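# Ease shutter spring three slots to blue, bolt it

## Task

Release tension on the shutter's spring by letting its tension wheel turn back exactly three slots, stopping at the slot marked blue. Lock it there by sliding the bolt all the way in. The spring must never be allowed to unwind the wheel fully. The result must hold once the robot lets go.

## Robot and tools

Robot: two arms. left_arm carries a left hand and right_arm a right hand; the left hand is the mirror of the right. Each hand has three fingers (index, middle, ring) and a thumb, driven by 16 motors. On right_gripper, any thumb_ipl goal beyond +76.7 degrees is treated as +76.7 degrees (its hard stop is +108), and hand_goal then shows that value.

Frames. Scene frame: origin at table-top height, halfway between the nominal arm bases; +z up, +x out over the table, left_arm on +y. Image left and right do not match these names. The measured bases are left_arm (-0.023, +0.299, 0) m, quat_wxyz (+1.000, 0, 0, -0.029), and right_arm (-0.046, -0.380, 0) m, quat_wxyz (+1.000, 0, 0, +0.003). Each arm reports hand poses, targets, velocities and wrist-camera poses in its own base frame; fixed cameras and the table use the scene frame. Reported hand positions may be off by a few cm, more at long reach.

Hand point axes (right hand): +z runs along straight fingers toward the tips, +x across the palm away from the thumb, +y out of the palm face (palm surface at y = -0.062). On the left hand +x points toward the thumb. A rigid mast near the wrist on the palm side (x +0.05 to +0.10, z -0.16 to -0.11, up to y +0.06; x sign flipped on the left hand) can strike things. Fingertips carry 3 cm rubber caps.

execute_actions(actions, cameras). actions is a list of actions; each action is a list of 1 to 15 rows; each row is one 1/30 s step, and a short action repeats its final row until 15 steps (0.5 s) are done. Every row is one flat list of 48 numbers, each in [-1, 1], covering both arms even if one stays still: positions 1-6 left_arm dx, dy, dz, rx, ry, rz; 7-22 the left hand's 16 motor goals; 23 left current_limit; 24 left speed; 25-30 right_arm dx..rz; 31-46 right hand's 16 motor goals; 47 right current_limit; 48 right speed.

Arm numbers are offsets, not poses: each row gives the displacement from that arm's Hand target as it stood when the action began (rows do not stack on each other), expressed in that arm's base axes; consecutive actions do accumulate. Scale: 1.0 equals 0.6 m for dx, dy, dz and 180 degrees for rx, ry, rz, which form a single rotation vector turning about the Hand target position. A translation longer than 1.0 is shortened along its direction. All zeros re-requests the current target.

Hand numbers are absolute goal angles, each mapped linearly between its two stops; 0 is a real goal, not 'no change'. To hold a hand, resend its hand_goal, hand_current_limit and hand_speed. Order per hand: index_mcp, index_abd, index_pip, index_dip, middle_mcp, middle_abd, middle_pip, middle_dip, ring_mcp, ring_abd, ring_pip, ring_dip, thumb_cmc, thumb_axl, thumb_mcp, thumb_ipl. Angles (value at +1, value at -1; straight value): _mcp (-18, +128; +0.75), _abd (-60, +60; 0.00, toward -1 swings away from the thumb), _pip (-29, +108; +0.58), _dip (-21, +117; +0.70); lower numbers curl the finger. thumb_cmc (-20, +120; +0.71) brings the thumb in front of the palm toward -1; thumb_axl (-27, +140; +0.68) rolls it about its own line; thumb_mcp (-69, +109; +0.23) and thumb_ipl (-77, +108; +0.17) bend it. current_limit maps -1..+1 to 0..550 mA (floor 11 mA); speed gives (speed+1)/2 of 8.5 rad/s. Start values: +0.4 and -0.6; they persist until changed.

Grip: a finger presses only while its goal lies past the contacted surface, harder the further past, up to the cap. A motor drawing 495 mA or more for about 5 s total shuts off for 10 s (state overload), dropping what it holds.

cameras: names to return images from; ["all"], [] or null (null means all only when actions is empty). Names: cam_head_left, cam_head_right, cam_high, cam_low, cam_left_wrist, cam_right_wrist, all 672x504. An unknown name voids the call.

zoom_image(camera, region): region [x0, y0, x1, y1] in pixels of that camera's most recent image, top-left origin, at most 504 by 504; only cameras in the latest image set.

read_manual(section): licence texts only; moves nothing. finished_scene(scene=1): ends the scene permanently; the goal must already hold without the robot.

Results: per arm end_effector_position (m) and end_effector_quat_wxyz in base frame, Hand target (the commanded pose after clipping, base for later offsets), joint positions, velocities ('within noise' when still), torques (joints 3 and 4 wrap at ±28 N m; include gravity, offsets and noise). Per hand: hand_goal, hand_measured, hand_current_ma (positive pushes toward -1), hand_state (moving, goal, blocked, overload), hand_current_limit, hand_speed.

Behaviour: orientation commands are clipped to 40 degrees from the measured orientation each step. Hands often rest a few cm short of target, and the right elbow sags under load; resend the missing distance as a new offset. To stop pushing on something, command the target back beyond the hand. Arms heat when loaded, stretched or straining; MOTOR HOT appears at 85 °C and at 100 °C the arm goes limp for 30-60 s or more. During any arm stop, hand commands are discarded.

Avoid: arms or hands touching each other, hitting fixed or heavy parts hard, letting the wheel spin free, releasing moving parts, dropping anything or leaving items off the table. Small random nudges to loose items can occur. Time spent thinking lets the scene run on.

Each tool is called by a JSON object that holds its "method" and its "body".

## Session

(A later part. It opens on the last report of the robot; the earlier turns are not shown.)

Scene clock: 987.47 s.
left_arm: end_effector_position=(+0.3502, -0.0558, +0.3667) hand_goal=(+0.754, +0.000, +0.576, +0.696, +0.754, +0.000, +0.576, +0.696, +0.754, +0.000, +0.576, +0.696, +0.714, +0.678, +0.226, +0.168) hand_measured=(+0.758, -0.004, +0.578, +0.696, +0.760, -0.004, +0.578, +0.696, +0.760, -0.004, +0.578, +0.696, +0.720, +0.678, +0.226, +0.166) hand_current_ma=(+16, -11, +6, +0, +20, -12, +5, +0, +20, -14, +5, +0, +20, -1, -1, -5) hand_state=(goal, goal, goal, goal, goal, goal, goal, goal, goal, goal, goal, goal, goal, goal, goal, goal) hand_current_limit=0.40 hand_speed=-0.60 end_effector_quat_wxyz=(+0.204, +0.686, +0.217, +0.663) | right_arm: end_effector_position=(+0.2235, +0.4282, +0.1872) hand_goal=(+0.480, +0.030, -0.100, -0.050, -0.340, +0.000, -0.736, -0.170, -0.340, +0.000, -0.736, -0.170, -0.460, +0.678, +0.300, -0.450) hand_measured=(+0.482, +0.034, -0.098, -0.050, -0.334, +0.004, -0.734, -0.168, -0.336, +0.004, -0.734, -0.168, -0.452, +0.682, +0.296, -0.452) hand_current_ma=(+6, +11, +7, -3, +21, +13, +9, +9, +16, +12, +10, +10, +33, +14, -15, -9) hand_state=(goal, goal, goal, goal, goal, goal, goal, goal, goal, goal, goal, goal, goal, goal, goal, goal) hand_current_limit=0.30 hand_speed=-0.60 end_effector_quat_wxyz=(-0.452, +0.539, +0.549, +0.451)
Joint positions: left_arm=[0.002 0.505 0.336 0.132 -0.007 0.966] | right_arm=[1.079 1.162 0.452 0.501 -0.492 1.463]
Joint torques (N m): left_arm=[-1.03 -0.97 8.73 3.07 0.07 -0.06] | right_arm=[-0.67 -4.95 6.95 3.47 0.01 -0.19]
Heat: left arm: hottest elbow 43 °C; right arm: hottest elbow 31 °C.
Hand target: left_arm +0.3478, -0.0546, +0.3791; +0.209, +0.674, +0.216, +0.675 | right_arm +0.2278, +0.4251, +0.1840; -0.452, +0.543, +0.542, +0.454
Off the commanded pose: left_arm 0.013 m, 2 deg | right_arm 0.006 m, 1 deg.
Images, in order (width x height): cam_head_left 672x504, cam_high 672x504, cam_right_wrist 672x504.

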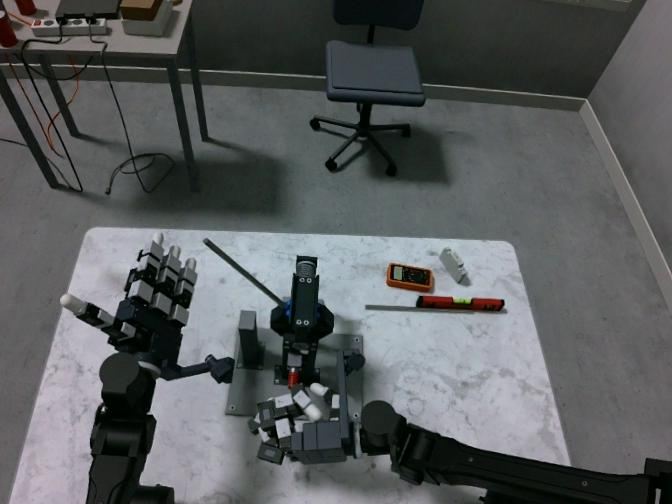

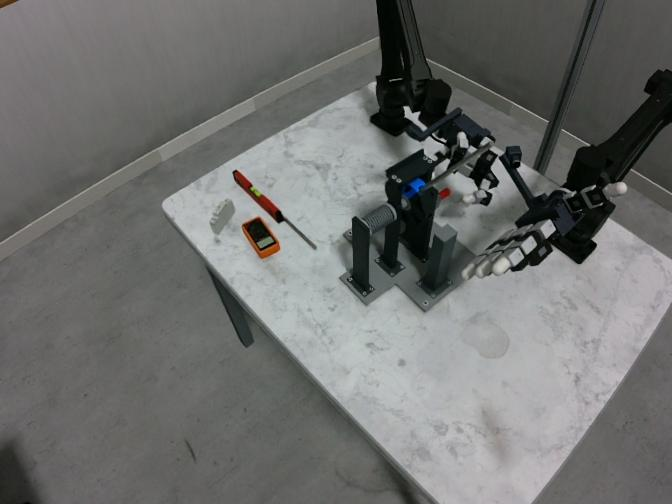

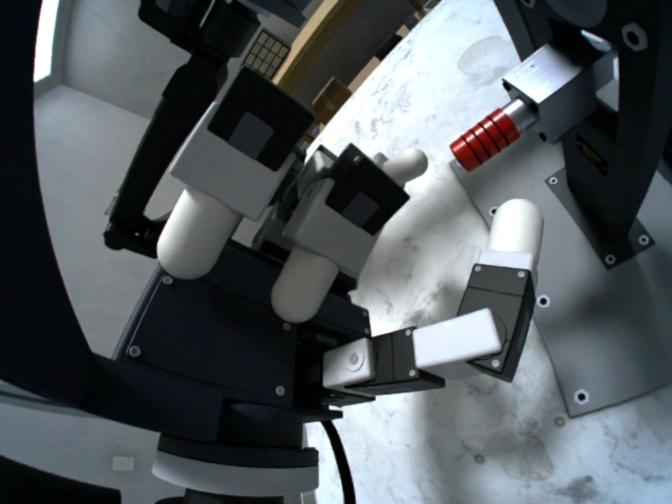

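{"method": "execute_actions", "body": {"actions": [[[0,0,0,0,0,0,0.754,0,0.576,0.696,0.754,0,0.576,0.696,0.754,0,0.576,0.696,0.714,0.678,0.226,0.168,0.4,-0.6,0.03,0,0,0,0,0,0.48,0.03,-0.1,-0.05,-0.34,0,-0.737,-0.17,-0.34,0,-0.737,-0.17,-0.46,0.678,0.3,-0.45,0.3,-0.6]],[[0,0,0,0,0,0,0.754,0,0.576,0.696,0.754,0,0.576,0.696,0.754,0,0.576,0.696,0.714,0.678,0.226,0.168,0.4,-0.6,0.03,0,0,0,0,0,0.48,0.03,-0.1,-0.05,-0.34,0,-0.737,-0.17,-0.34,0,-0.737,-0.17,-0.46,0.678,0.3,-0.45,0.3,-0.6]]], "cameras": ["cam_right_wrist"]}}

{"method": "zoom_image", "body": {"camera": "cam_right_wrist", "region": [340, 50, 580, 290]}}

Scene clock: 1001.87 s.
left_arm: end_effector_position=(+0.3502, -0.0558, +0.3667) hand_goal=(+0.754, +0.000, +0.576, +0.696, +0.754, +0.000, +0.576, +0.696, +0.754, +0.000, +0.576, +0.696, +0.714, +0.678, +0.226, +0.168) hand_measured=(+0.758, -0.004, +0.578, +0.696, +0.760, -0.004, +0.578, +0.696, +0.760, -0.004, +0.578, +0.696, +0.720, +0.678, +0.226, +0.166) hand_current_ma=(+16, -11, +6, +0, +20, -12, +5, +0, +20, -14, +5, +0, +20, -1, -1, -5) hand_state=(goal, goal, goal, goal, goal, goal, goal, goal, goal, goal, goal, goal, goal, goal, goal, goal) hand_current_limit=0.40 hand_speed=-0.60 end_effector_quat_wxyz=(+0.204, +0.686, +0.217, +0.663) | right_arm: end_effector_position=(+0.2518, +0.4145, +0.1638) hand_goal=(+0.480, +0.030, -0.100, -0.050, -0.340, +0.000, -0.736, -0.170, -0.340, +0.000, -0.736, -0.170, -0.460, +0.678, +0.300, -0.450) hand_measured=(+0.482, +0.034, -0.098, -0.050, -0.336, +0.004, -0.734, -0.168, -0.336, +0.004, -0.734, -0.168, -0.452, +0.682, +0.298, -0.452) hand_current_ma=(+5, +11, +7, -3, +17, +13, +8, +9, +13, +12, +8, +10, +33, +14, -11, -8) hand_state=(goal, goal, goal, goal, goal, goal, goal, goal, goal, goal, goal, goal, goal, goal, goal, goal) hand_current_limit=0.30 hand_speed=-0.60 end_effector_quat_wxyz=(-0.452, +0.557, +0.545, +0.434)
Joint positions: left_arm=[0.002 0.505 0.336 0.132 -0.007 0.966] | right_arm=[0.977 1.216 0.452 0.504 -0.586 1.456]
Joint torques (N m): left_arm=[-0.91 -1.2 8.66 3.12 0.06 -0.11] | right_arm=[-0.56 -5.25 9.73 3.22 -0.17 -0.35]
Heat: left arm: hottest elbow 41 °C; right arm: hottest elbow 32 °C.
Hand target: left_arm +0.3478, -0.0546, +0.3791; +0.209, +0.674, +0.216, +0.675 | right_arm +0.2638, +0.4251, +0.1842; -0.452, +0.543, +0.542, +0.454
Off the commanded pose: left_arm 0.013 m, 2 deg | right_arm 0.026 m, 3 deg.
Images, in order (width x height): cam_right_wrist 672x504.

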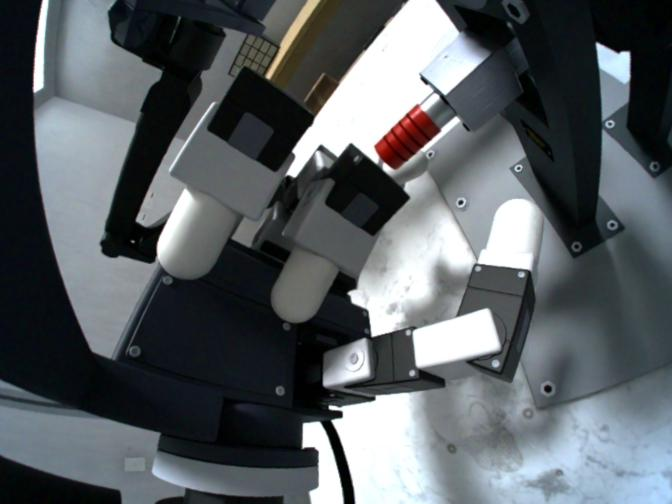

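Scaled by 2.100 from the camera's 672x504 image, which has a finer 960x720 frame.

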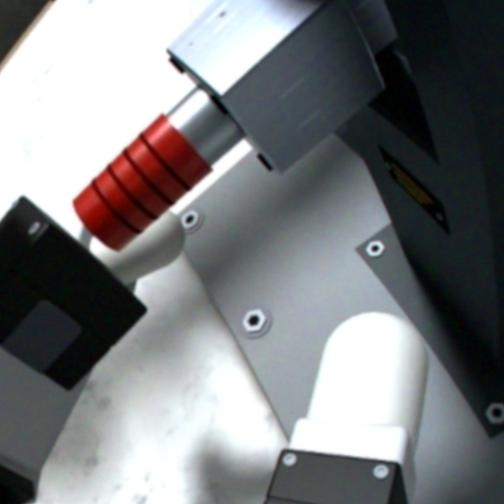

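{"method": "execute_actions", "body": {"actions": [[[0,0,0,0,0,0,0.754,0,0.576,0.696,0.754,0,0.576,0.696,0.754,0,0.576,0.696,0.714,0.678,0.226,0.168,0.4,-0.6,0,0.01,0.025,0,0,0,0.48,0.03,-0.1,-0.05,-0.34,0,-0.737,-0.17,-0.34,0,-0.737,-0.17,-0.46,0.678,0.3,-0.45,0.3,-0.6]],[[0,0,0,0,0,0,0.754,0,0.576,0.696,0.754,0,0.576,0.696,0.754,0,0.576,0.696,0.714,0.678,0.226,0.168,0.4,-0.6,0,0,0.015,0,0,0,0.48,0.03,-0.1,-0.05,-0.34,0,-0.737,-0.17,-0.34,0,-0.737,-0.17,-0.46,0.678,0.3,-0.45,0.3,-0.6]]], "cameras": ["cam_right_wrist"]}}

{"method": "zoom_image", "body": {"camera": "cam_right_wrist", "region": [340, 50, 580, 290]}}

Scene clock: 1007.33 s.
left_arm: end_effector_position=(+0.3502, -0.0558, +0.3667) hand_goal=(+0.754, +0.000, +0.576, +0.696, +0.754, +0.000, +0.576, +0.696, +0.754, +0.000, +0.576, +0.696, +0.714, +0.678, +0.226, +0.168) hand_measured=(+0.758, -0.004, +0.578, +0.696, +0.760, -0.004, +0.578, +0.696, +0.760, -0.004, +0.578, +0.696, +0.720, +0.678, +0.226, +0.166) hand_current_ma=(+16, -11, +6, +0, +20, -12, +5, +0, +20, -14, +5, +0, +20, -1, -1, -5) hand_state=(goal, goal, goal, goal, goal, goal, goal, goal, goal, goal, goal, goal, goal, goal, goal, goal) hand_current_limit=0.40 hand_speed=-0.60 end_effector_quat_wxyz=(+0.204, +0.686, +0.217, +0.663) | right_arm: end_effector_position=(+0.2549, +0.4170, +0.1813) hand_goal=(+0.480, +0.030, -0.100, -0.050, -0.340, +0.000, -0.736, -0.170, -0.340, +0.000, -0.736, -0.170, -0.460, +0.678, +0.300, -0.450) hand_measured=(+0.482, +0.034, -0.098, -0.050, -0.336, +0.004, -0.734, -0.168, -0.336, +0.004, -0.734, -0.168, -0.452, +0.682, +0.298, -0.452) hand_current_ma=(+5, +11, +7, -3, +17, +13, +8, +9, +13, +12, +8, +10, +33, +14, -11, -8) hand_state=(goal, goal, goal, goal, goal, goal, goal, goal, goal, goal, goal, goal, goal, goal, goal, goal) hand_current_limit=0.30 hand_speed=-0.60 end_effector_quat_wxyz=(-0.451, +0.557, +0.543, +0.437)
Joint positions: left_arm=[0.002 0.505 0.336 0.132 -0.007 0.966] | right_arm=[0.977 1.18 0.483 0.441 -0.58 1.456]
Joint torques (N m): left_arm=[-0.62 -0.67 8.75 3.06 0.02 -0.11] | right_arm=[0.26 -6.01 11.11 1.94 -0.02 -0.31]
Heat: left arm: hottest elbow 40 °C; right arm: hottest elbow 33 °C.
Hand target: left_arm +0.3478, -0.0546, +0.3791; +0.209, +0.674, +0.216, +0.675 | right_arm +0.2637, +0.4311, +0.2080; -0.452, +0.543, +0.542, +0.454
Off the commanded pose: left_arm 0.013 m, 2 deg | right_arm 0.031 m, 3 deg.
Images, in order (width x height): cam_right_wrist 672x504.

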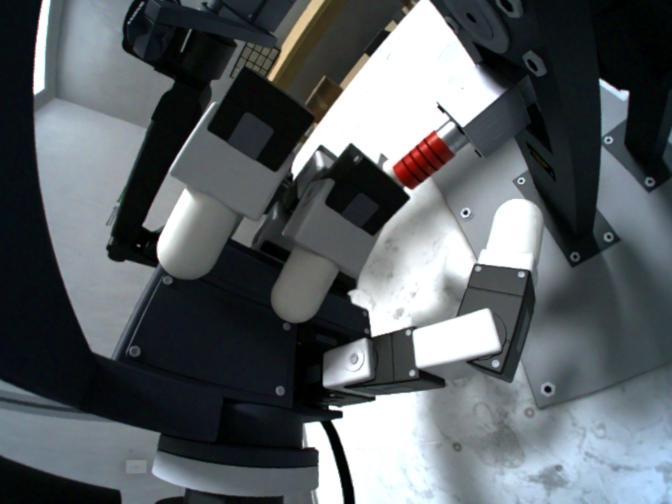

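Scaled by 2.100 from the camera's 672x504 image, which has a finer 960x720 frame.

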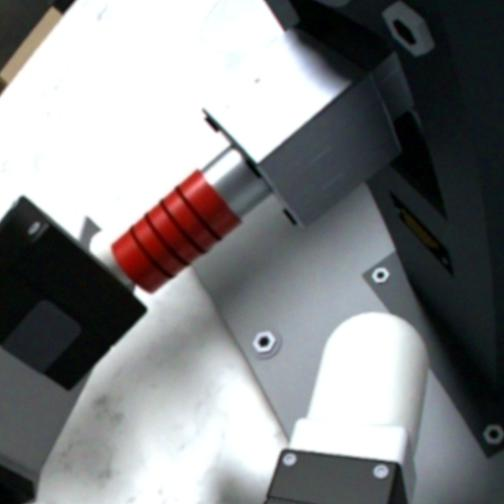

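{"method": "execute_actions", "body": {"actions": [[[0,0,0,0,0,0,0.754,0,0.576,0.696,0.754,0,0.576,0.696,0.754,0,0.576,0.696,0.714,0.678,0.226,0.168,0.4,-0.6,0,0.01,0.015,0,0,0,0.48,0.03,-0.1,-0.05,-0.34,0,-0.737,-0.17,-0.34,0,-0.737,-0.17,-0.46,0.678,0.3,-0.45,0.3,-0.6]]], "cameras": ["cam_right_wrist"]}}

Scene clock: 1012.83 s.
left_arm: end_effector_position=(+0.3502, -0.0558, +0.3667) hand_goal=(+0.754, +0.000, +0.576, +0.696, +0.754, +0.000, +0.576, +0.696, +0.754, +0.000, +0.576, +0.696, +0.714, +0.678, +0.226, +0.168) hand_measured=(+0.758, -0.004, +0.578, +0.696, +0.760, -0.004, +0.578, +0.696, +0.760, -0.004, +0.578, +0.696, +0.720, +0.678, +0.226, +0.166) hand_current_ma=(+16, -11, +6, +0, +20, -12, +5, +0, +20, -14, +5, +0, +20, -1, -1, -5) hand_state=(goal, goal, goal, goal, goal, goal, goal, goal, goal, goal, goal, goal, goal, goal, goal, goal) hand_current_limit=0.40 hand_speed=-0.60 end_effector_quat_wxyz=(+0.204, +0.686, +0.217, +0.663) | right_arm: end_effector_position=(+0.2599, +0.4211, +0.1896) hand_goal=(+0.480, +0.030, -0.100, -0.050, -0.340, +0.000, -0.736, -0.170, -0.340, +0.000, -0.736, -0.170, -0.460, +0.678, +0.300, -0.450) hand_measured=(+0.482, +0.034, -0.098, -0.050, -0.336, +0.004, -0.734, -0.168, -0.336, +0.004, -0.734, -0.168, -0.452, +0.682, +0.298, -0.452) hand_current_ma=(+5, +11, +7, -3, +17, +13, +8, +9, +13, +12, +8, +10, +33, +14, -11, -8) hand_state=(goal, goal, goal, goal, goal, goal, goal, goal, goal, goal, goal, goal, goal, goal, goal, goal) hand_current_limit=0.30 hand_speed=-0.60 end_effector_quat_wxyz=(-0.448, +0.560, +0.541, +0.440)
Joint positions: left_arm=[0.002 0.505 0.336 0.132 -0.007 0.966] | right_arm=[0.977 1.177 0.509 0.413 -0.571 1.456]
Joint torques (N m): left_arm=[-0.56 -0.73 8.77 3.03 0.04 -0.06] | right_arm=[1.08 -6.36 11.21 1.95 -0.01 -0.29]
Heat: left arm: hottest elbow 40 °C; right arm: hottest elbow 33 °C.
Hand target: left_arm +0.3478, -0.0546, +0.3791; +0.209, +0.674, +0.216, +0.675 | right_arm +0.2637, +0.4371, +0.2172; -0.453, +0.543, +0.542, +0.454
Off the commanded pose: left_arm 0.013 m, 2 deg | right_arm 0.032 m, 3 deg.
Images, in order (width x height): cam_right_wrist 672x504.

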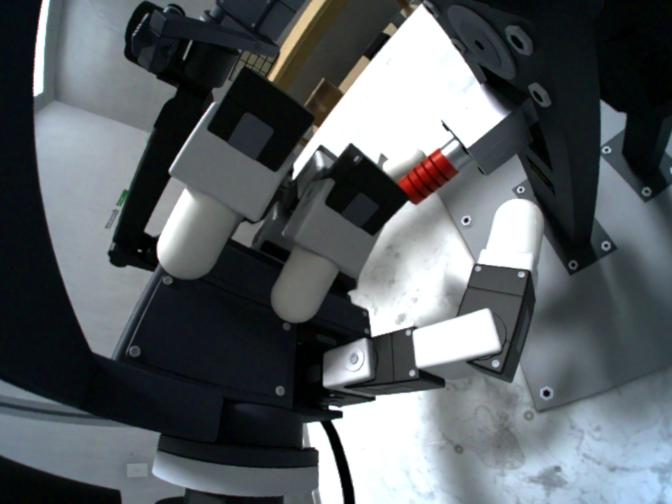

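{"method": "execute_actions", "body": {"actions": [[[0,0,0,0,0,0,0.754,0,0.576,0.696,0.754,0,0.576,0.696,0.754,0,0.576,0.696,0.714,0.678,0.226,0.168,0.4,-0.6,0,0.007,0,0,0,0,0.3,0.03,-0.1,-0.05,-0.34,0,-0.737,-0.17,-0.34,0,-0.737,-0.17,-0.46,0.678,0.15,-0.48,0.3,-0.7]],[[0,0,0,0,0,0,0.754,0,0.576,0.696,0.754,0,0.576,0.696,0.754,0,0.576,0.696,0.714,0.678,0.226,0.168,0.4,-0.6,0,0,0,0,0,0,0.3,0.03,-0.1,-0.05,-0.34,0,-0.737,-0.17,-0.34,0,-0.737,-0.17,-0.46,0.678,0.1,-0.5,0.3,-0.7]]], "cameras": ["cam_right_wrist"]}}

{"method": "zoom_image", "body": {"camera": "cam_right_wrist", "region": [340, 50, 580, 290]}}

Scene clock: 1020.07 s.
left_arm: end_effector_position=(+0.3502, -0.0558, +0.3667) hand_goal=(+0.754, +0.000, +0.576, +0.696, +0.754, +0.000, +0.576, +0.696, +0.754, +0.000, +0.576, +0.696, +0.714, +0.678, +0.226, +0.168) hand_measured=(+0.758, -0.004, +0.578, +0.696, +0.760, -0.004, +0.578, +0.696, +0.760, -0.004, +0.578, +0.696, +0.720, +0.678, +0.226, +0.166) hand_current_ma=(+16, -11, +6, +0, +20, -12, +5, +0, +20, -14, +5, +0, +20, -1, -1, -5) hand_state=(goal, goal, goal, goal, goal, goal, goal, goal, goal, goal, goal, goal, goal, goal, goal, goal) hand_current_limit=0.40 hand_speed=-0.60 end_effector_quat_wxyz=(+0.204, +0.686, +0.217, +0.663) | right_arm: end_effector_position=(+0.2591, +0.4219, +0.1899) hand_goal=(+0.300, +0.030, -0.100, -0.050, -0.340, +0.000, -0.736, -0.170, -0.340, +0.000, -0.736, -0.170, -0.460, +0.678, +0.100, -0.500) hand_measured=(+0.326, +0.034, -0.092, -0.046, -0.336, +0.004, -0.734, -0.168, -0.336, +0.004, -0.734, -0.168, -0.452, +0.682, +0.102, -0.498) hand_current_ma=(+121, +12, +33, +14, +17, +13, +8, +9, +13, +12, +8, +10, +33, +14, +7, +11) hand_state=(blocked, goal, goal, goal, goal, goal, goal, goal, goal, goal, goal, goal, goal, goal, goal, goal) hand_current_limit=0.30 hand_speed=-0.70 end_effector_quat_wxyz=(-0.446, +0.560, +0.541, +0.441)
Joint positions: left_arm=[0.002 0.505 0.336 0.132 -0.007 0.966] | right_arm=[0.982 1.177 0.51 0.413 -0.564 1.456]
Joint torques (N m): left_arm=[-0.67 -0.67 8.68 3.06 0.1 -0.12] | right_arm=[1.26 -5.6 11.67 2.14 -0.02 -0.28]
Heat: left arm: hottest elbow 39 °C; right arm: hottest elbow 34 °C.
Hand target: left_arm +0.3478, -0.0546, +0.3791; +0.209, +0.674, +0.216, +0.675 | right_arm +0.2638, +0.4412, +0.2171; -0.452, +0.543, +0.542, +0.454
Off the commanded pose: left_arm 0.013 m, 2 deg | right_arm 0.034 m, 3 deg.
Images, in order (width x height): cam_right_wrist 672x504.

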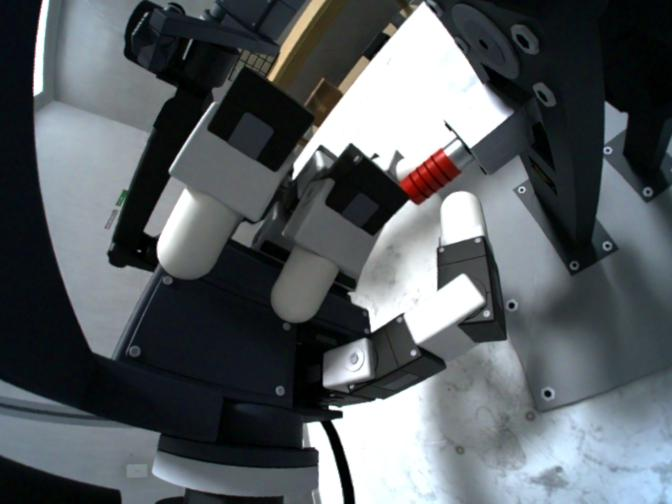

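Scaled by 2.100 from the camera's 672x504 image, which has a finer 960x720 frame.

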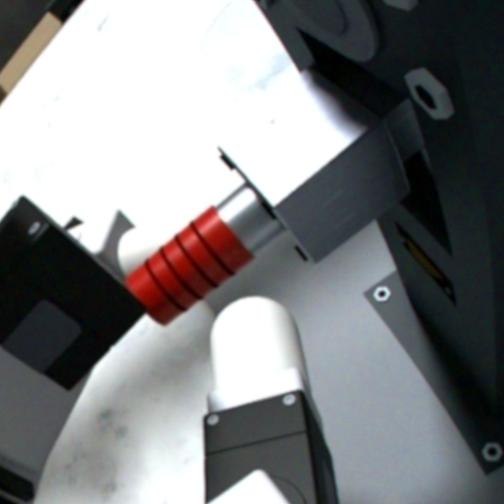

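{"method": "execute_actions", "body": {"actions": [[[0,0,0,0,0,0,0.754,0,0.576,0.696,0.754,0,0.576,0.696,0.754,0,0.576,0.696,0.714,0.678,0.226,0.168,0.4,-0.6,0,0.0,0,0,0,0,0.15,0.03,-0.1,-0.05,-0.34,0,-0.737,-0.17,-0.34,0,-0.737,-0.17,-0.46,0.678,0.0,-0.5,0.3,-0.7]],[[0,0,0,0,0,0,0.754,0,0.576,0.696,0.754,0,0.576,0.696,0.754,0,0.576,0.696,0.714,0.678,0.226,0.168,0.4,-0.6,0,0,0,0,0,0,0.05,0.03,-0.15,-0.1,-0.34,0,-0.737,-0.17,-0.34,0,-0.737,-0.17,-0.46,0.678,-0.1,-0.52,0.3,-0.7]]], "cameras": ["cam_right_wrist"]}}

{"method": "zoom_image", "body": {"camera": "cam_right_wrist", "region": [340, 50, 580, 290]}}

Scene clock: 1026.07 s.
left_arm: end_effector_position=(+0.3502, -0.0558, +0.3667) hand_goal=(+0.754, +0.000, +0.576, +0.696, +0.754, +0.000, +0.576, +0.696, +0.754, +0.000, +0.576, +0.696, +0.714, +0.678, +0.226, +0.168) hand_measured=(+0.758, -0.004, +0.578, +0.696, +0.760, -0.004, +0.578, +0.696, +0.760, -0.004, +0.578, +0.696, +0.720, +0.678, +0.226, +0.166) hand_current_ma=(+16, -11, +6, +0, +20, -12, +5, +0, +20, -14, +5, +0, +20, -1, -1, -5) hand_state=(goal, goal, goal, goal, goal, goal, goal, goal, goal, goal, goal, goal, goal, goal, goal, goal) hand_current_limit=0.40 hand_speed=-0.60 end_effector_quat_wxyz=(+0.204, +0.686, +0.217, +0.663) | right_arm: end_effector_position=(+0.2580, +0.4226, +0.1898) hand_goal=(+0.050, +0.030, -0.150, -0.100, -0.340, +0.000, -0.736, -0.170, -0.340, +0.000, -0.736, -0.170, -0.460, +0.678, -0.100, -0.520) hand_measured=(+0.300, +0.036, -0.074, -0.050, -0.336, +0.004, -0.734, -0.168, -0.336, +0.004, -0.734, -0.168, -0.450, +0.682, -0.016, -0.508) hand_current_ma=(+358, +19, +344, +223, +17, +13, +8, +9, +13, +12, +8, +10, +41, +18, +358, +66) hand_state=(blocked, goal, blocked, blocked, goal, goal, goal, goal, goal, goal, goal, goal, goal, goal, blocked, goal) hand_current_limit=0.30 hand_speed=-0.70 end_effector_quat_wxyz=(-0.447, +0.559, +0.542, +0.440)
Joint positions: left_arm=[0.002 0.505 0.336 0.132 -0.007 0.966] | right_arm=[0.985 1.177 0.51 0.413 -0.564 1.456]
Joint torques (N m): left_arm=[-0.67 -0.97 8.79 3.02 0.05 -0.1] | right_arm=[1.08 -5.66 11.66 2.13 0 -0.27]
Heat: left arm: hottest elbow 39 °C; right arm: hottest elbow 34 °C.
Hand target: left_arm +0.3478, -0.0546, +0.3791; +0.209, +0.674, +0.216, +0.675 | right_arm +0.2637, +0.4413, +0.2170; -0.452, +0.543, +0.542, +0.454
Off the commanded pose: left_arm 0.013 m, 2 deg | right_arm 0.034 m, 3 deg.
Images, in order (width x height): cam_right_wrist 672x504.

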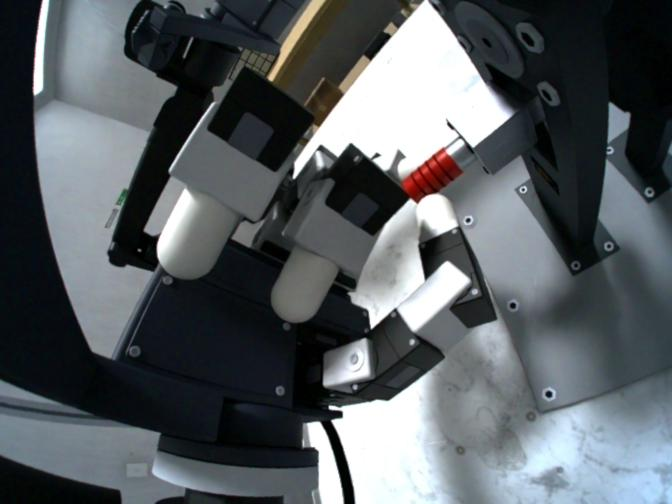

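Scaled by 2.100 from the camera's 672x504 image, which has a finer 960x720 frame.

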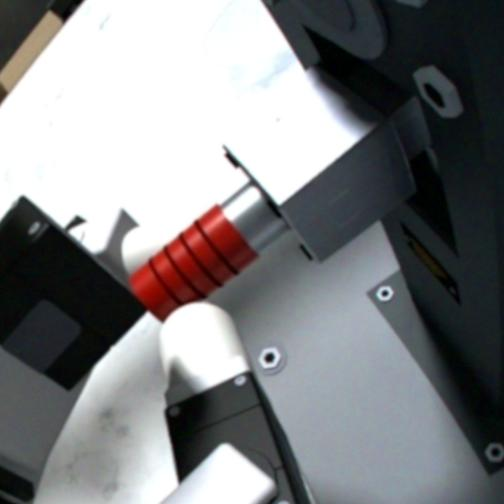

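{"method": "execute_actions", "body": {"actions": [[[0,0,0,0,0,0,0.754,0,0.576,0.696,0.754,0,0.576,0.696,0.754,0,0.576,0.696,0.714,0.678,0.226,0.168,0.4,-0.6,0.01,0.006,0,0,0,0,0.42,0.03,-0.1,-0.05,-0.34,0,-0.65,-0.17,-0.34,0,-0.737,-0.17,-0.46,0.678,0.12,-0.47,0.3,-0.6]],[[0,0,0,0,0,0,0.754,0,0.576,0.696,0.754,0,0.576,0.696,0.754,0,0.576,0.696,0.714,0.678,0.226,0.168,0.4,-0.6,0.01,0,0,0,0,0,0.42,0.03,-0.1,-0.05,-0.34,0,-0.737,-0.17,-0.34,0,-0.737,-0.17,-0.46,0.678,0.12,-0.47,0.3,-0.6]],[[0,0,0,0,0,0,0.754,0,0.576,0.696,0.754,0,0.576,0.696,0.754,0,0.576,0.696,0.714,0.678,0.226,0.168,0.4,-0.6,0,0,0,0,0,0,0.05,0.03,-0.15,-0.1,-0.34,0,-0.737,-0.17,-0.34,0,-0.737,-0.17,-0.46,0.678,-0.1,-0.52,0.3,-0.7]]], "cameras": ["cam_right_wrist"]}}

{"method": "zoom_image", "body": {"camera": "cam_right_wrist", "region": [340, 50, 580, 290]}}

Scene clock: 1034.17 s.
left_arm: end_effector_position=(+0.3502, -0.0558, +0.3667) hand_goal=(+0.754, +0.000, +0.576, +0.696, +0.754, +0.000, +0.576, +0.696, +0.754, +0.000, +0.576, +0.696, +0.714, +0.678, +0.226, +0.168) hand_measured=(+0.758, -0.004, +0.578, +0.696, +0.760, -0.004, +0.578, +0.696, +0.760, -0.004, +0.578, +0.696, +0.720, +0.678, +0.226, +0.166) hand_current_ma=(+16, -11, +6, +0, +20, -12, +5, +0, +20, -14, +5, +0, +20, -1, -1, -5) hand_state=(goal, goal, goal, goal, goal, goal, goal, goal, goal, goal, goal, goal, goal, goal, goal, goal) hand_current_limit=0.40 hand_speed=-0.60 end_effector_quat_wxyz=(+0.204, +0.686, +0.217, +0.663) | right_arm: end_effector_position=(+0.2632, +0.4307, +0.1940) hand_goal=(+0.050, +0.030, -0.150, -0.100, -0.340, +0.000, -0.736, -0.170, -0.340, +0.000, -0.736, -0.170, -0.460, +0.678, -0.100, -0.520) hand_measured=(+0.312, +0.036, -0.134, -0.096, -0.336, +0.004, -0.734, -0.168, -0.336, +0.004, -0.734, -0.168, -0.448, +0.684, +0.088, -0.502) hand_current_ma=(+358, +19, +67, +16, +17, +13, +10, +9, +13, +12, +8, +10, +50, +29, +358, +107) hand_state=(blocked, goal, goal, goal, goal, goal, goal, goal, goal, goal, goal, goal, goal, goal, blocked, goal) hand_current_limit=0.30 hand_speed=-0.70 end_effector_quat_wxyz=(-0.451, +0.556, +0.543, +0.439)
Joint positions: left_arm=[0.002 0.505 0.336 0.132 -0.007 0.966] | right_arm=[0.979 1.2 0.537 0.412 -0.58 1.456]
Joint torques (N m): left_arm=[-0.67 -0.79 8.69 3.12 0.08 -0.1] | right_arm=[-0.38 -5.42 11.47 2.28 -0.29 -0.33]
Heat: left arm: hottest elbow 38 °C; right arm: hottest elbow 35 °C.
Hand target: left_arm +0.3478, -0.0546, +0.3791; +0.209, +0.674, +0.216, +0.675 | right_arm +0.2758, +0.4449, +0.2172; -0.453, +0.543, +0.542, +0.454
Off the commanded pose: left_arm 0.013 m, 2 deg | right_arm 0.030 m, 2 deg.
Images, in order (width x height): cam_right_wrist 672x504.

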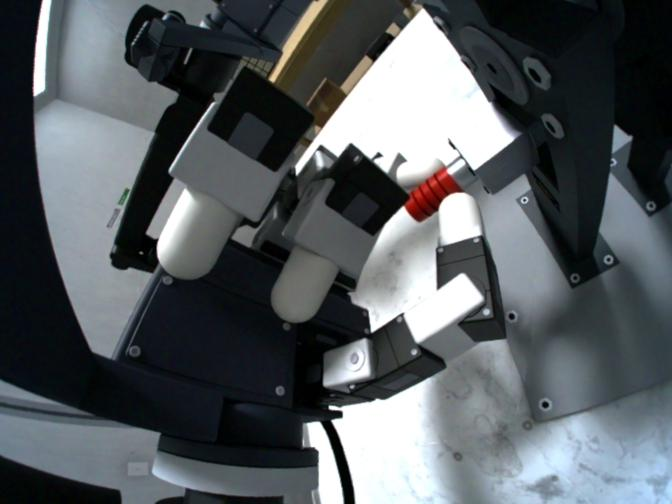

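Scaled by 2.100 from the camera's 672x504 image, which has a finer 960x720 frame.

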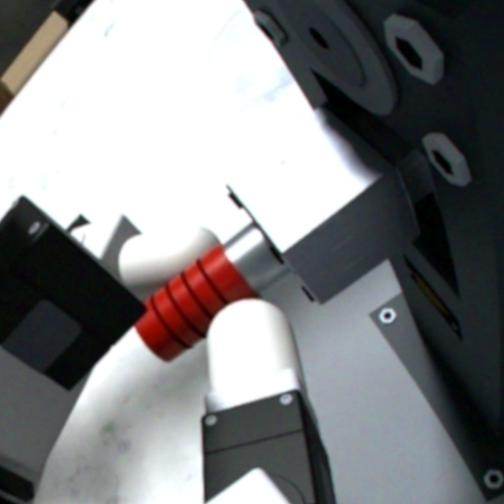

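{"method": "execute_actions", "body": {"actions": [[[0,-0.07,0.033,0,0,0,0.754,0,0.576,0.696,0.754,0,0.576,0.696,0.754,0,0.576,0.696,0.714,0.678,0.226,0.168,0.4,-0.6,0,0,0,0,0,0,0.05,0.03,-0.15,-0.1,-0.34,0,-0.737,-0.17,-0.34,0,-0.737,-0.17,-0.46,0.678,-0.1,-0.52,0.3,-0.7]],[[0,-0.07,0.033,0,0,0,0.754,0,0.576,0.696,0.754,0,0.576,0.696,0.754,0,0.576,0.696,0.714,0.678,0.226,0.168,0.4,-0.6,0,0,0,0,0,0,0.05,0.03,-0.15,-0.1,-0.34,0,-0.737,-0.17,-0.34,0,-0.737,-0.17,-0.46,0.678,-0.1,-0.52,0.3,-0.7]],[[0,-0.03,0.02,0,0,0,0.754,0,0.576,0.696,0.754,0,0.576,0.696,0.754,0,0.576,0.696,0.714,0.678,0.226,0.168,0.4,-0.6,0,0,0,0,0,0,0.05,0.03,-0.15,-0.1,-0.34,0,-0.737,-0.17,-0.34,0,-0.737,-0.17,-0.46,0.678,-0.1,-0.52,0.3,-0.7]]], "cameras": ["cam_head_left","cam_low","cam_left_wrist","cam_high"]}}

{"method": "zoom_image", "body": {"camera": "cam_low", "region": [200, 40, 430, 270]}}

Scene clock: 1049.50 s.
left_arm: end_effector_position=(+0.3449, -0.1537, +0.3995) hand_goal=(+0.754, +0.000, +0.576, +0.696, +0.754, +0.000, +0.576, +0.696, +0.754, +0.000, +0.576, +0.696, +0.714, +0.678, +0.226, +0.168) hand_measured=(+0.762, -0.004, +0.578, +0.696, +0.762, -0.004, +0.578, +0.696, +0.762, -0.004, +0.578, +0.696, +0.722, +0.678, +0.226, +0.166) hand_current_ma=(+27, -11, +7, +0, +34, -13, +6, +0, +33, -14, +5, +0, +29, -1, -3, -5) hand_state=(goal, goal, goal, goal, goal, goal, goal, goal, goal, goal, goal, goal, goal, goal, goal, goal) hand_current_limit=0.40 hand_speed=-0.60 end_effector_quat_wxyz=(+0.195, +0.689, +0.212, +0.665) | right_arm: end_effector_position=(+0.2632, +0.4307, +0.1940) hand_goal=(+0.050, +0.030, -0.150, -0.100, -0.340, +0.000, -0.736, -0.170, -0.340, +0.000, -0.736, -0.170, -0.460, +0.678, -0.100, -0.520) hand_measured=(+0.312, +0.036, -0.134, -0.096, -0.336, +0.004, -0.734, -0.168, -0.336, +0.004, -0.734, -0.168, -0.448, +0.684, +0.088, -0.502) hand_current_ma=(+357, +19, +67, +16, +17, +13, +10, +9, +13, +12, +8, +10, +50, +29, +358, +107) hand_state=(blocked, goal, goal, goal, goal, goal, goal, goal, goal, goal, goal, goal, goal, goal, blocked, goal) hand_current_limit=0.30 hand_speed=-0.70 end_effector_quat_wxyz=(-0.451, +0.556, +0.543, +0.439)
Joint positions: left_arm=[-0.524 0.577 0.446 0.085 -0.536 0.964] | right_arm=[0.979 1.2 0.537 0.412 -0.58 1.456]
Joint torques (N m): left_arm=[-1.2 -0.38 11.96 2.35 -0.1 -0.04] | right_arm=[-0.44 -5.42 11.47 2.29 -0.29 -0.34]
Heat: left arm: hottest elbow 38 °C; right arm: hottest elbow 37 °C.
Hand target: left_arm +0.3478, -0.1564, +0.4307; +0.209, +0.674, +0.216, +0.675 | right_arm +0.2758, +0.4449, +0.2172; -0.453, +0.543, +0.542, +0.454
Off the commanded pose: left_arm 0.032 m, 3 deg | right_arm 0.030 m, 2 deg.
Images, in order (width x height): cam_head_left 672x504, cam_high 672x504, cam_low 672x504, cam_left_wrist 672x504.

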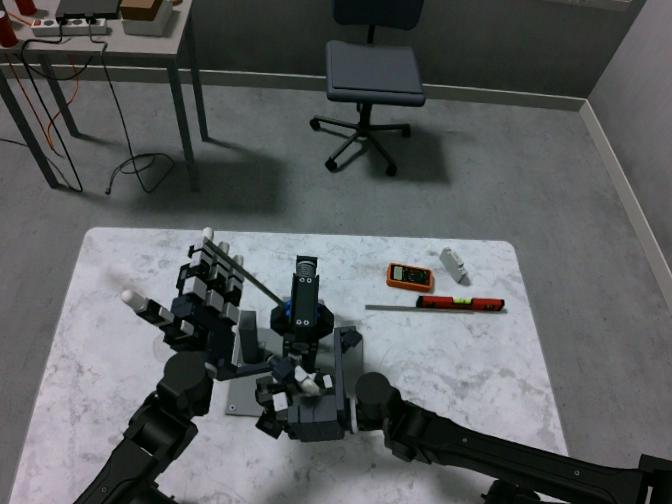

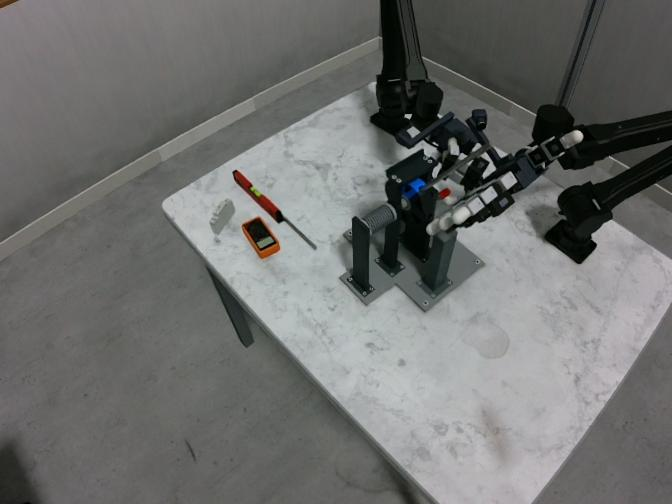

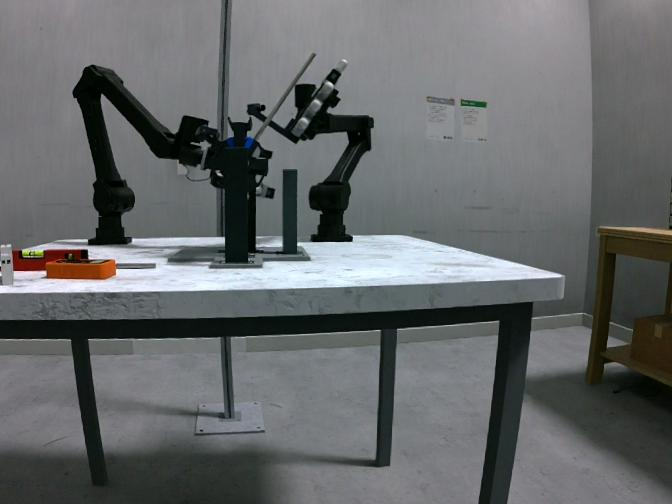

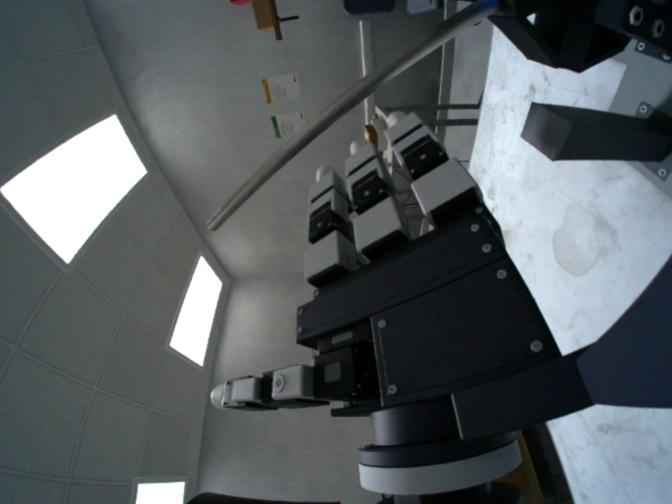

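Scaled by 2.191.

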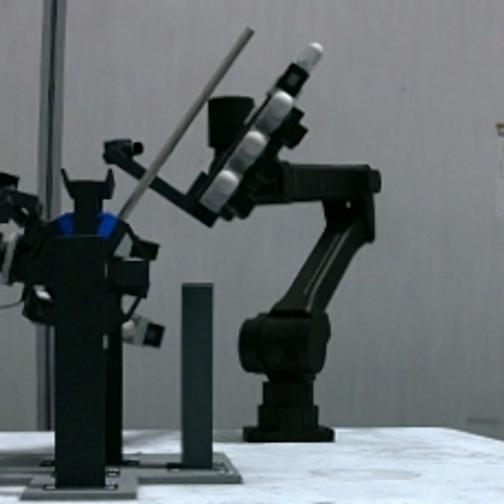

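{"method": "execute_actions", "body": {"actions": [[[0,-0.035,0.025,0,0,0,0.754,0,0.576,0.696,0.754,0,0.576,0.696,0.754,0,0.576,0.696,0.714,0.678,0.226,0.168,0.4,-0.6,0,0,0,0,0,0,0.05,0.03,-0.15,-0.1,-0.34,0,-0.737,-0.17,-0.34,0,-0.737,-0.17,-0.46,0.678,-0.1,-0.52,0.3,-0.7]],[[0,-0.03,0.025,0,0,0,0.754,0,0.576,0.696,0.754,0,0.576,0.696,0.754,0,0.576,0.696,0.714,0.678,0.226,0.168,0.4,-0.6,0,0,0,0,0,0,0.05,0.03,-0.15,-0.1,-0.34,0,-0.737,-0.17,-0.34,0,-0.737,-0.17,-0.46,0.678,-0.1,-0.52,0.3,-0.7]]], "cameras": ["cam_low","cam_left_wrist"]}}

{"method": "zoom_image", "body": {"camera": "cam_low", "region": [200, 40, 430, 270]}}

Scene clock: 1056.40 s.
left_arm: end_effector_position=(+0.3453, -0.1928, +0.4329) hand_goal=(+0.754, +0.000, +0.576, +0.696, +0.754, +0.000, +0.576, +0.696, +0.754, +0.000, +0.576, +0.696, +0.714, +0.678, +0.226, +0.168) hand_measured=(+0.762, -0.004, +0.578, +0.696, +0.764, -0.004, +0.578, +0.696, +0.764, -0.006, +0.578, +0.696, +0.722, +0.678, +0.226, +0.166) hand_current_ma=(+29, -12, +6, +0, +37, -14, +5, +0, +36, -16, +4, +0, +30, -1, -3, -5) hand_state=(goal, goal, goal, goal, goal, goal, goal, goal, goal, goal, goal, goal, goal, goal, goal, goal) hand_current_limit=0.40 hand_speed=-0.60 end_effector_quat_wxyz=(+0.196, +0.686, +0.210, +0.668) | right_arm: end_effector_position=(+0.2632, +0.4307, +0.1940) hand_goal=(+0.050, +0.030, -0.150, -0.100, -0.340, +0.000, -0.736, -0.170, -0.340, +0.000, -0.736, -0.170, -0.460, +0.678, -0.100, -0.520) hand_measured=(+0.312, +0.036, -0.134, -0.096, -0.336, +0.004, -0.734, -0.168, -0.336, +0.004, -0.734, -0.168, -0.448, +0.684, +0.088, -0.502) hand_current_ma=(+357, +19, +67, +16, +17, +13, +10, +9, +13, +12, +8, +10, +50, +29, +357, +107) hand_state=(blocked, goal, goal, goal, goal, goal, goal, goal, goal, goal, goal, goal, goal, goal, blocked, goal) hand_current_limit=0.30 hand_speed=-0.70 end_effector_quat_wxyz=(-0.451, +0.556, +0.543, +0.439)
Joint positions: left_arm=[-0.676 0.657 0.551 0.067 -0.688 0.963] | right_arm=[0.979 1.2 0.537 0.412 -0.58 1.456]
Joint torques (N m): left_arm=[-1.49 -1.26 11.75 2.13 -0.14 -0.09] | right_arm=[-0.44 -5.48 11.45 2.29 -0.3 -0.33]
Heat: left arm: hottest elbow 39 °C; right arm: hottest elbow 37 °C.
Hand target: left_arm +0.3478, -0.1955, +0.4608; +0.209, +0.674, +0.216, +0.675 | right_arm +0.2758, +0.4449, +0.2172; -0.453, +0.543, +0.542, +0.454
Off the commanded pose: left_arm 0.028 m, 2 deg | right_arm 0.030 m, 2 deg.
Images, in order (width x height): cam_low 672x504, cam_left_wrist 672x504.

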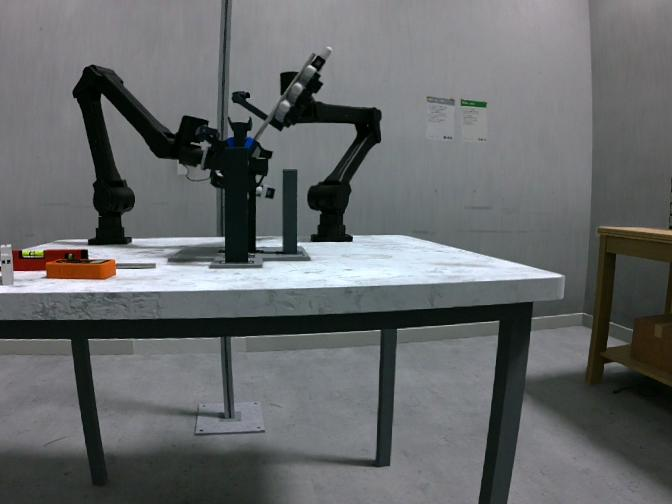

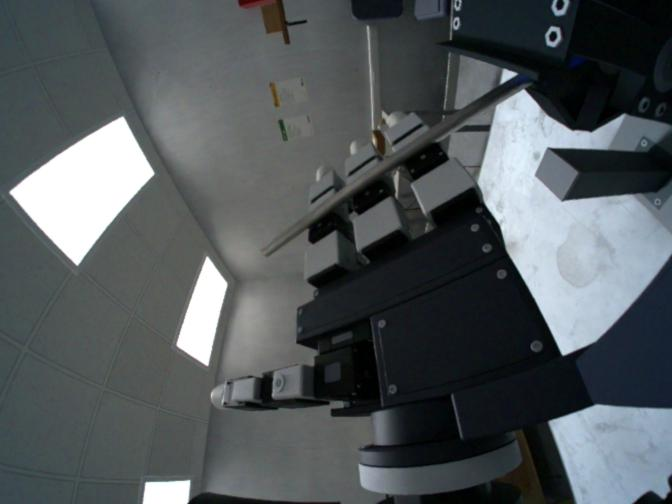

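Scaled by 2.191.

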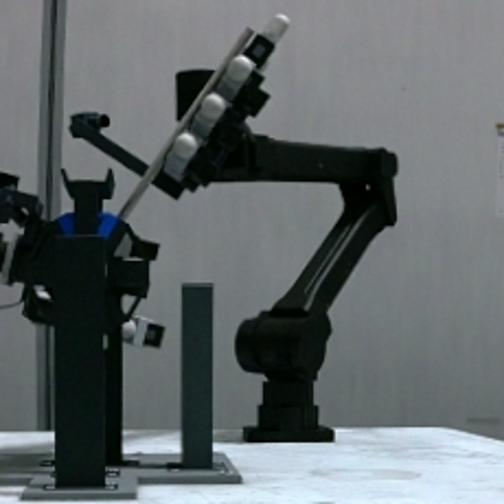

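{"method": "execute_actions", "body": {"actions": [[[0,0,0,0,0,0,0.2,0,-0.45,0.1,0.2,0,-0.45,0.1,0.2,0,-0.45,0.1,0.714,0.678,0.226,0.168,0.3,-0.6,0,0,0,0,0,0,0.05,0.03,-0.15,-0.1,-0.34,0,-0.737,-0.17,-0.34,0,-0.737,-0.17,-0.46,0.678,-0.1,-0.52,0.3,-0.7]],[[0,0,0,0,0,0,0.2,0,-0.45,0.1,0.2,0,-0.45,0.1,0.2,0,-0.45,0.1,0.714,0.678,0.226,0.168,0.3,-0.6,0,0,0,0,0,0,0.05,0.03,-0.15,-0.1,-0.34,0,-0.737,-0.17,-0.34,0,-0.737,-0.17,-0.46,0.678,-0.1,-0.52,0.3,-0.7]],[[0,0,0,0,0,0,0.05,0,-0.9,-0.7,0.05,0,-0.9,-0.7,0.05,0,-0.9,-0.7,0.714,0.678,0.226,0.168,0.3,-0.6,0,0,0,0,0,0,0.05,0.03,-0.15,-0.1,-0.34,0,-0.737,-0.17,-0.34,0,-0.737,-0.17,-0.46,0.678,-0.1,-0.52,0.3,-0.7]],[[0,0,0,0,0,0,0.05,0,-0.9,-0.7,0.05,0,-0.9,-0.7,0.05,0,-0.9,-0.7,0.714,0.678,0.226,0.168,0.3,-0.6,0,0,0,0,0,0,0.05,0.03,-0.15,-0.1,-0.34,0,-0.737,-0.17,-0.34,0,-0.737,-0.17,-0.46,0.678,-0.1,-0.52,0.3,-0.7]]], "cameras": ["cam_low","cam_left_wrist"]}}

{"method": "zoom_image", "body": {"camera": "cam_low", "region": [200, 40, 430, 270]}}

Scene clock: 1067.77 s.
left_arm: end_effector_position=(+0.3604, -0.1864, +0.4270) hand_goal=(+0.050, +0.000, -0.900, -0.700, +0.050, +0.000, -0.900, -0.700, +0.050, +0.000, -0.900, -0.700, +0.714, +0.678, +0.226, +0.168) hand_measured=(+0.204, +0.012, -0.840, -0.698, +0.284, +0.010, -0.846, -0.698, +0.358, +0.018, -0.836, -0.698, +0.722, +0.678, +0.226, +0.166) hand_current_ma=(+358, +38, +260, +9, +358, +35, +237, +10, +358, +59, +284, +8, +29, -1, -3, -5) hand_state=(blocked, goal, blocked, goal, blocked, goal, blocked, goal, blocked, goal, blocked, goal, goal, goal, goal, goal) hand_current_limit=0.30 hand_speed=-0.60 end_effector_quat_wxyz=(+0.174, +0.690, +0.223, +0.666) | right_arm: end_effector_position=(+0.2632, +0.4307, +0.1940) hand_goal=(+0.050, +0.030, -0.150, -0.100, -0.340, +0.000, -0.736, -0.170, -0.340, +0.000, -0.736, -0.170, -0.460, +0.678, -0.100, -0.520) hand_measured=(+0.312, +0.036, -0.134, -0.096, -0.336, +0.004, -0.734, -0.168, -0.336, +0.004, -0.734, -0.168, -0.448, +0.684, +0.088, -0.502) hand_current_ma=(+358, +19, +67, +16, +17, +13, +10, +9, +13, +12, +8, +10, +50, +29, +357, +107) hand_state=(blocked, goal, goal, goal, goal, goal, goal, goal, goal, goal, goal, goal, goal, goal, blocked, goal) hand_current_limit=0.30 hand_speed=-0.70 end_effector_quat_wxyz=(-0.451, +0.556, +0.543, +0.439)
Joint positions: left_arm=[-0.648 0.693 0.566 0.059 -0.704 0.957] | right_arm=[0.979 1.2 0.537 0.412 -0.58 1.456]
Joint torques (N m): left_arm=[-2.96 -4.84 10.7 2.26 0.77 -0.14] | right_arm=[-0.38 -5.42 11.43 2.28 -0.29 -0.33]
Heat: left arm: hottest elbow 41 °C; right arm: hottest elbow 38 °C.
Hand target: left_arm +0.3479, -0.1955, +0.4606; +0.209, +0.674, +0.216, +0.675 | right_arm +0.2758, +0.4449, +0.2172; -0.453, +0.543, +0.542, +0.454
Off the commanded pose: left_arm 0.037 m, 5 deg | right_arm 0.030 m, 2 deg.
Images, in order (width x height): cam_low 672x504, cam_left_wrist 672x504.

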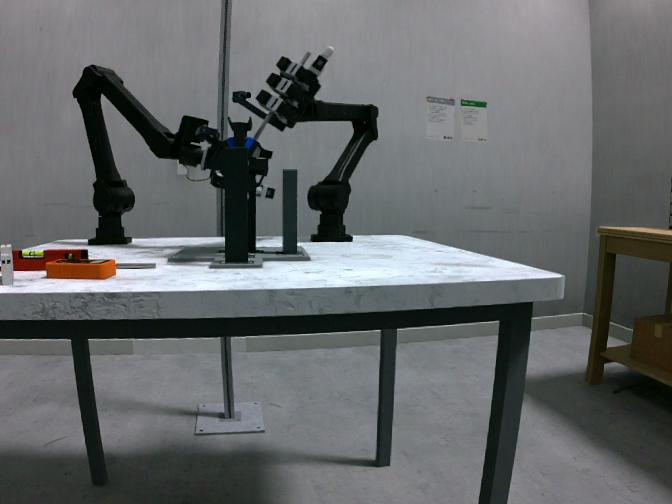

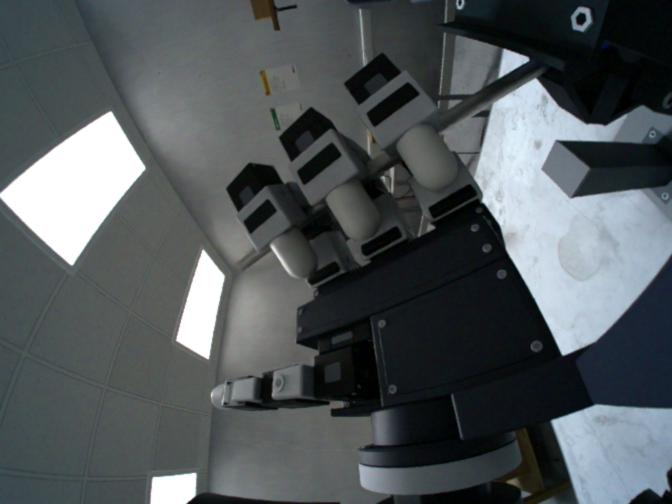

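Scaled by 2.191.

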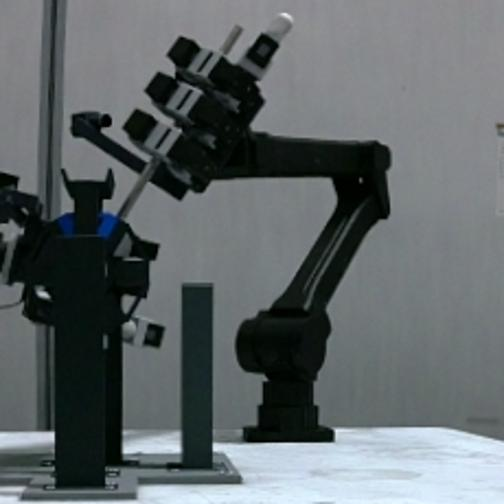

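{"method": "execute_actions", "body": {"actions": [[[0,0,0,0,0,0,0.0,0,-0.9,-0.75,0.0,0,-0.9,-0.75,0.0,0,-0.9,-0.75,0.714,0.678,0.226,0.168,0.3,-0.6,-0.04,0,0,0,0,0,0.05,0.03,-0.15,-0.1,-0.34,0,-0.737,-0.17,-0.34,0,-0.737,-0.17,-0.46,0.678,-0.1,-0.52,0.4,-0.7]],[[0,0,0,0,0,0,0.0,0,-0.9,-0.75,0.0,0,-0.9,-0.75,0.0,0,-0.9,-0.75,0.714,0.678,0.226,0.168,0.3,-0.6,-0.025,0,0,0,0,0,0.05,0.03,-0.15,-0.1,-0.34,0,-0.737,-0.17,-0.34,0,-0.737,-0.17,-0.46,0.678,-0.1,-0.52,0.4,-0.7]]], "cameras": ["cam_right_wrist"]}}

{"method": "zoom_image", "body": {"camera": "cam_right_wrist", "region": [340, 50, 580, 290]}}

Scene clock: 1074.40 s.
left_arm: end_effector_position=(+0.3604, -0.1864, +0.4270) hand_goal=(+0.000, +0.000, -0.900, -0.750, +0.000, +0.000, -0.900, -0.750, +0.000, +0.000, -0.900, -0.750, +0.714, +0.678, +0.226, +0.168) hand_measured=(+0.204, +0.012, -0.840, -0.736, +0.284, +0.012, -0.846, -0.732, +0.358, +0.018, -0.836, -0.742, +0.722, +0.678, +0.226, +0.166) hand_current_ma=(+358, +38, +260, +56, +358, +41, +237, +69, +358, +63, +284, +29, +29, -1, -3, -5) hand_state=(blocked, goal, blocked, goal, blocked, goal, blocked, goal, blocked, goal, blocked, goal, goal, goal, goal, goal) hand_current_limit=0.30 hand_speed=-0.60 end_effector_quat_wxyz=(+0.174, +0.690, +0.223, +0.666) | right_arm: end_effector_position=(+0.2410, +0.4397, +0.2131) hand_goal=(+0.050, +0.030, -0.150, -0.100, -0.340, +0.000, -0.736, -0.170, -0.340, +0.000, -0.736, -0.170, -0.460, +0.678, -0.100, -0.520) hand_measured=(+0.182, +0.034, -0.128, -0.090, -0.336, +0.004, -0.734, -0.168, -0.336, +0.004, -0.734, -0.168, -0.446, +0.686, +0.038, -0.508) hand_current_ma=(+385, +10, +91, +40, +16, +13, +9, +9, +13, +12, +8, +10, +58, +37, +385, +64) hand_state=(blocked, goal, blocked, goal, goal, goal, goal, goal, goal, goal, goal, goal, goal, goal, blocked, goal) hand_current_limit=0.40 hand_speed=-0.70 end_effector_quat_wxyz=(-0.448, +0.548, +0.541, +0.455)
Joint positions: left_arm=[-0.648 0.693 0.566 0.059 -0.704 0.957] | right_arm=[1.062 1.154 0.537 0.407 -0.485 1.47]
Joint torques (N m): left_arm=[-2.49 -4.31 10.55 2.13 0.76 -0.12] | right_arm=[1.08 -5.83 8.5 2.65 -0.08 -0.25]
Heat: left arm: hottest elbow 41 °C; right arm: hottest elbow 38 °C.
Hand target: left_arm +0.3479, -0.1955, +0.4606; +0.209, +0.674, +0.216, +0.675 | right_arm +0.2369, +0.4448, +0.2172; -0.452, +0.543, +0.542, +0.454
Off the commanded pose: left_arm 0.037 m, 5 deg | right_arm 0.008 m, 1 deg.
Images, in order (width x height): cam_right_wrist 672x504.

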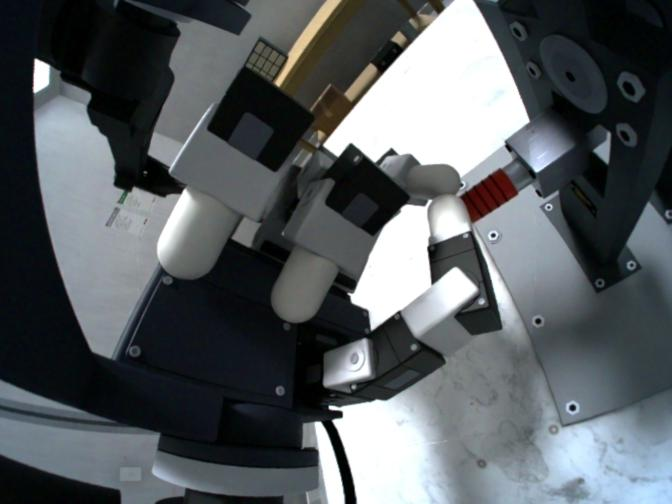

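Scaled by 2.100 from the camera's 672x504 image, which has a finer 960x720 frame.

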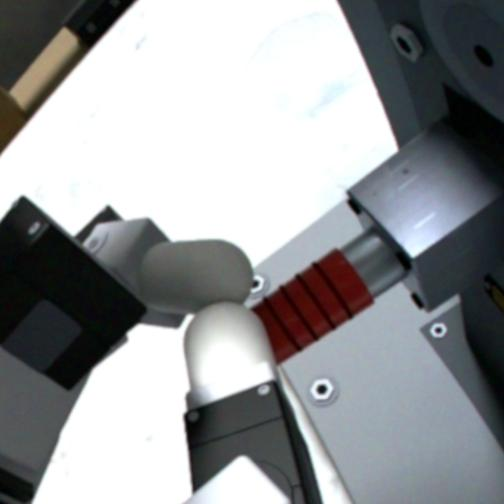

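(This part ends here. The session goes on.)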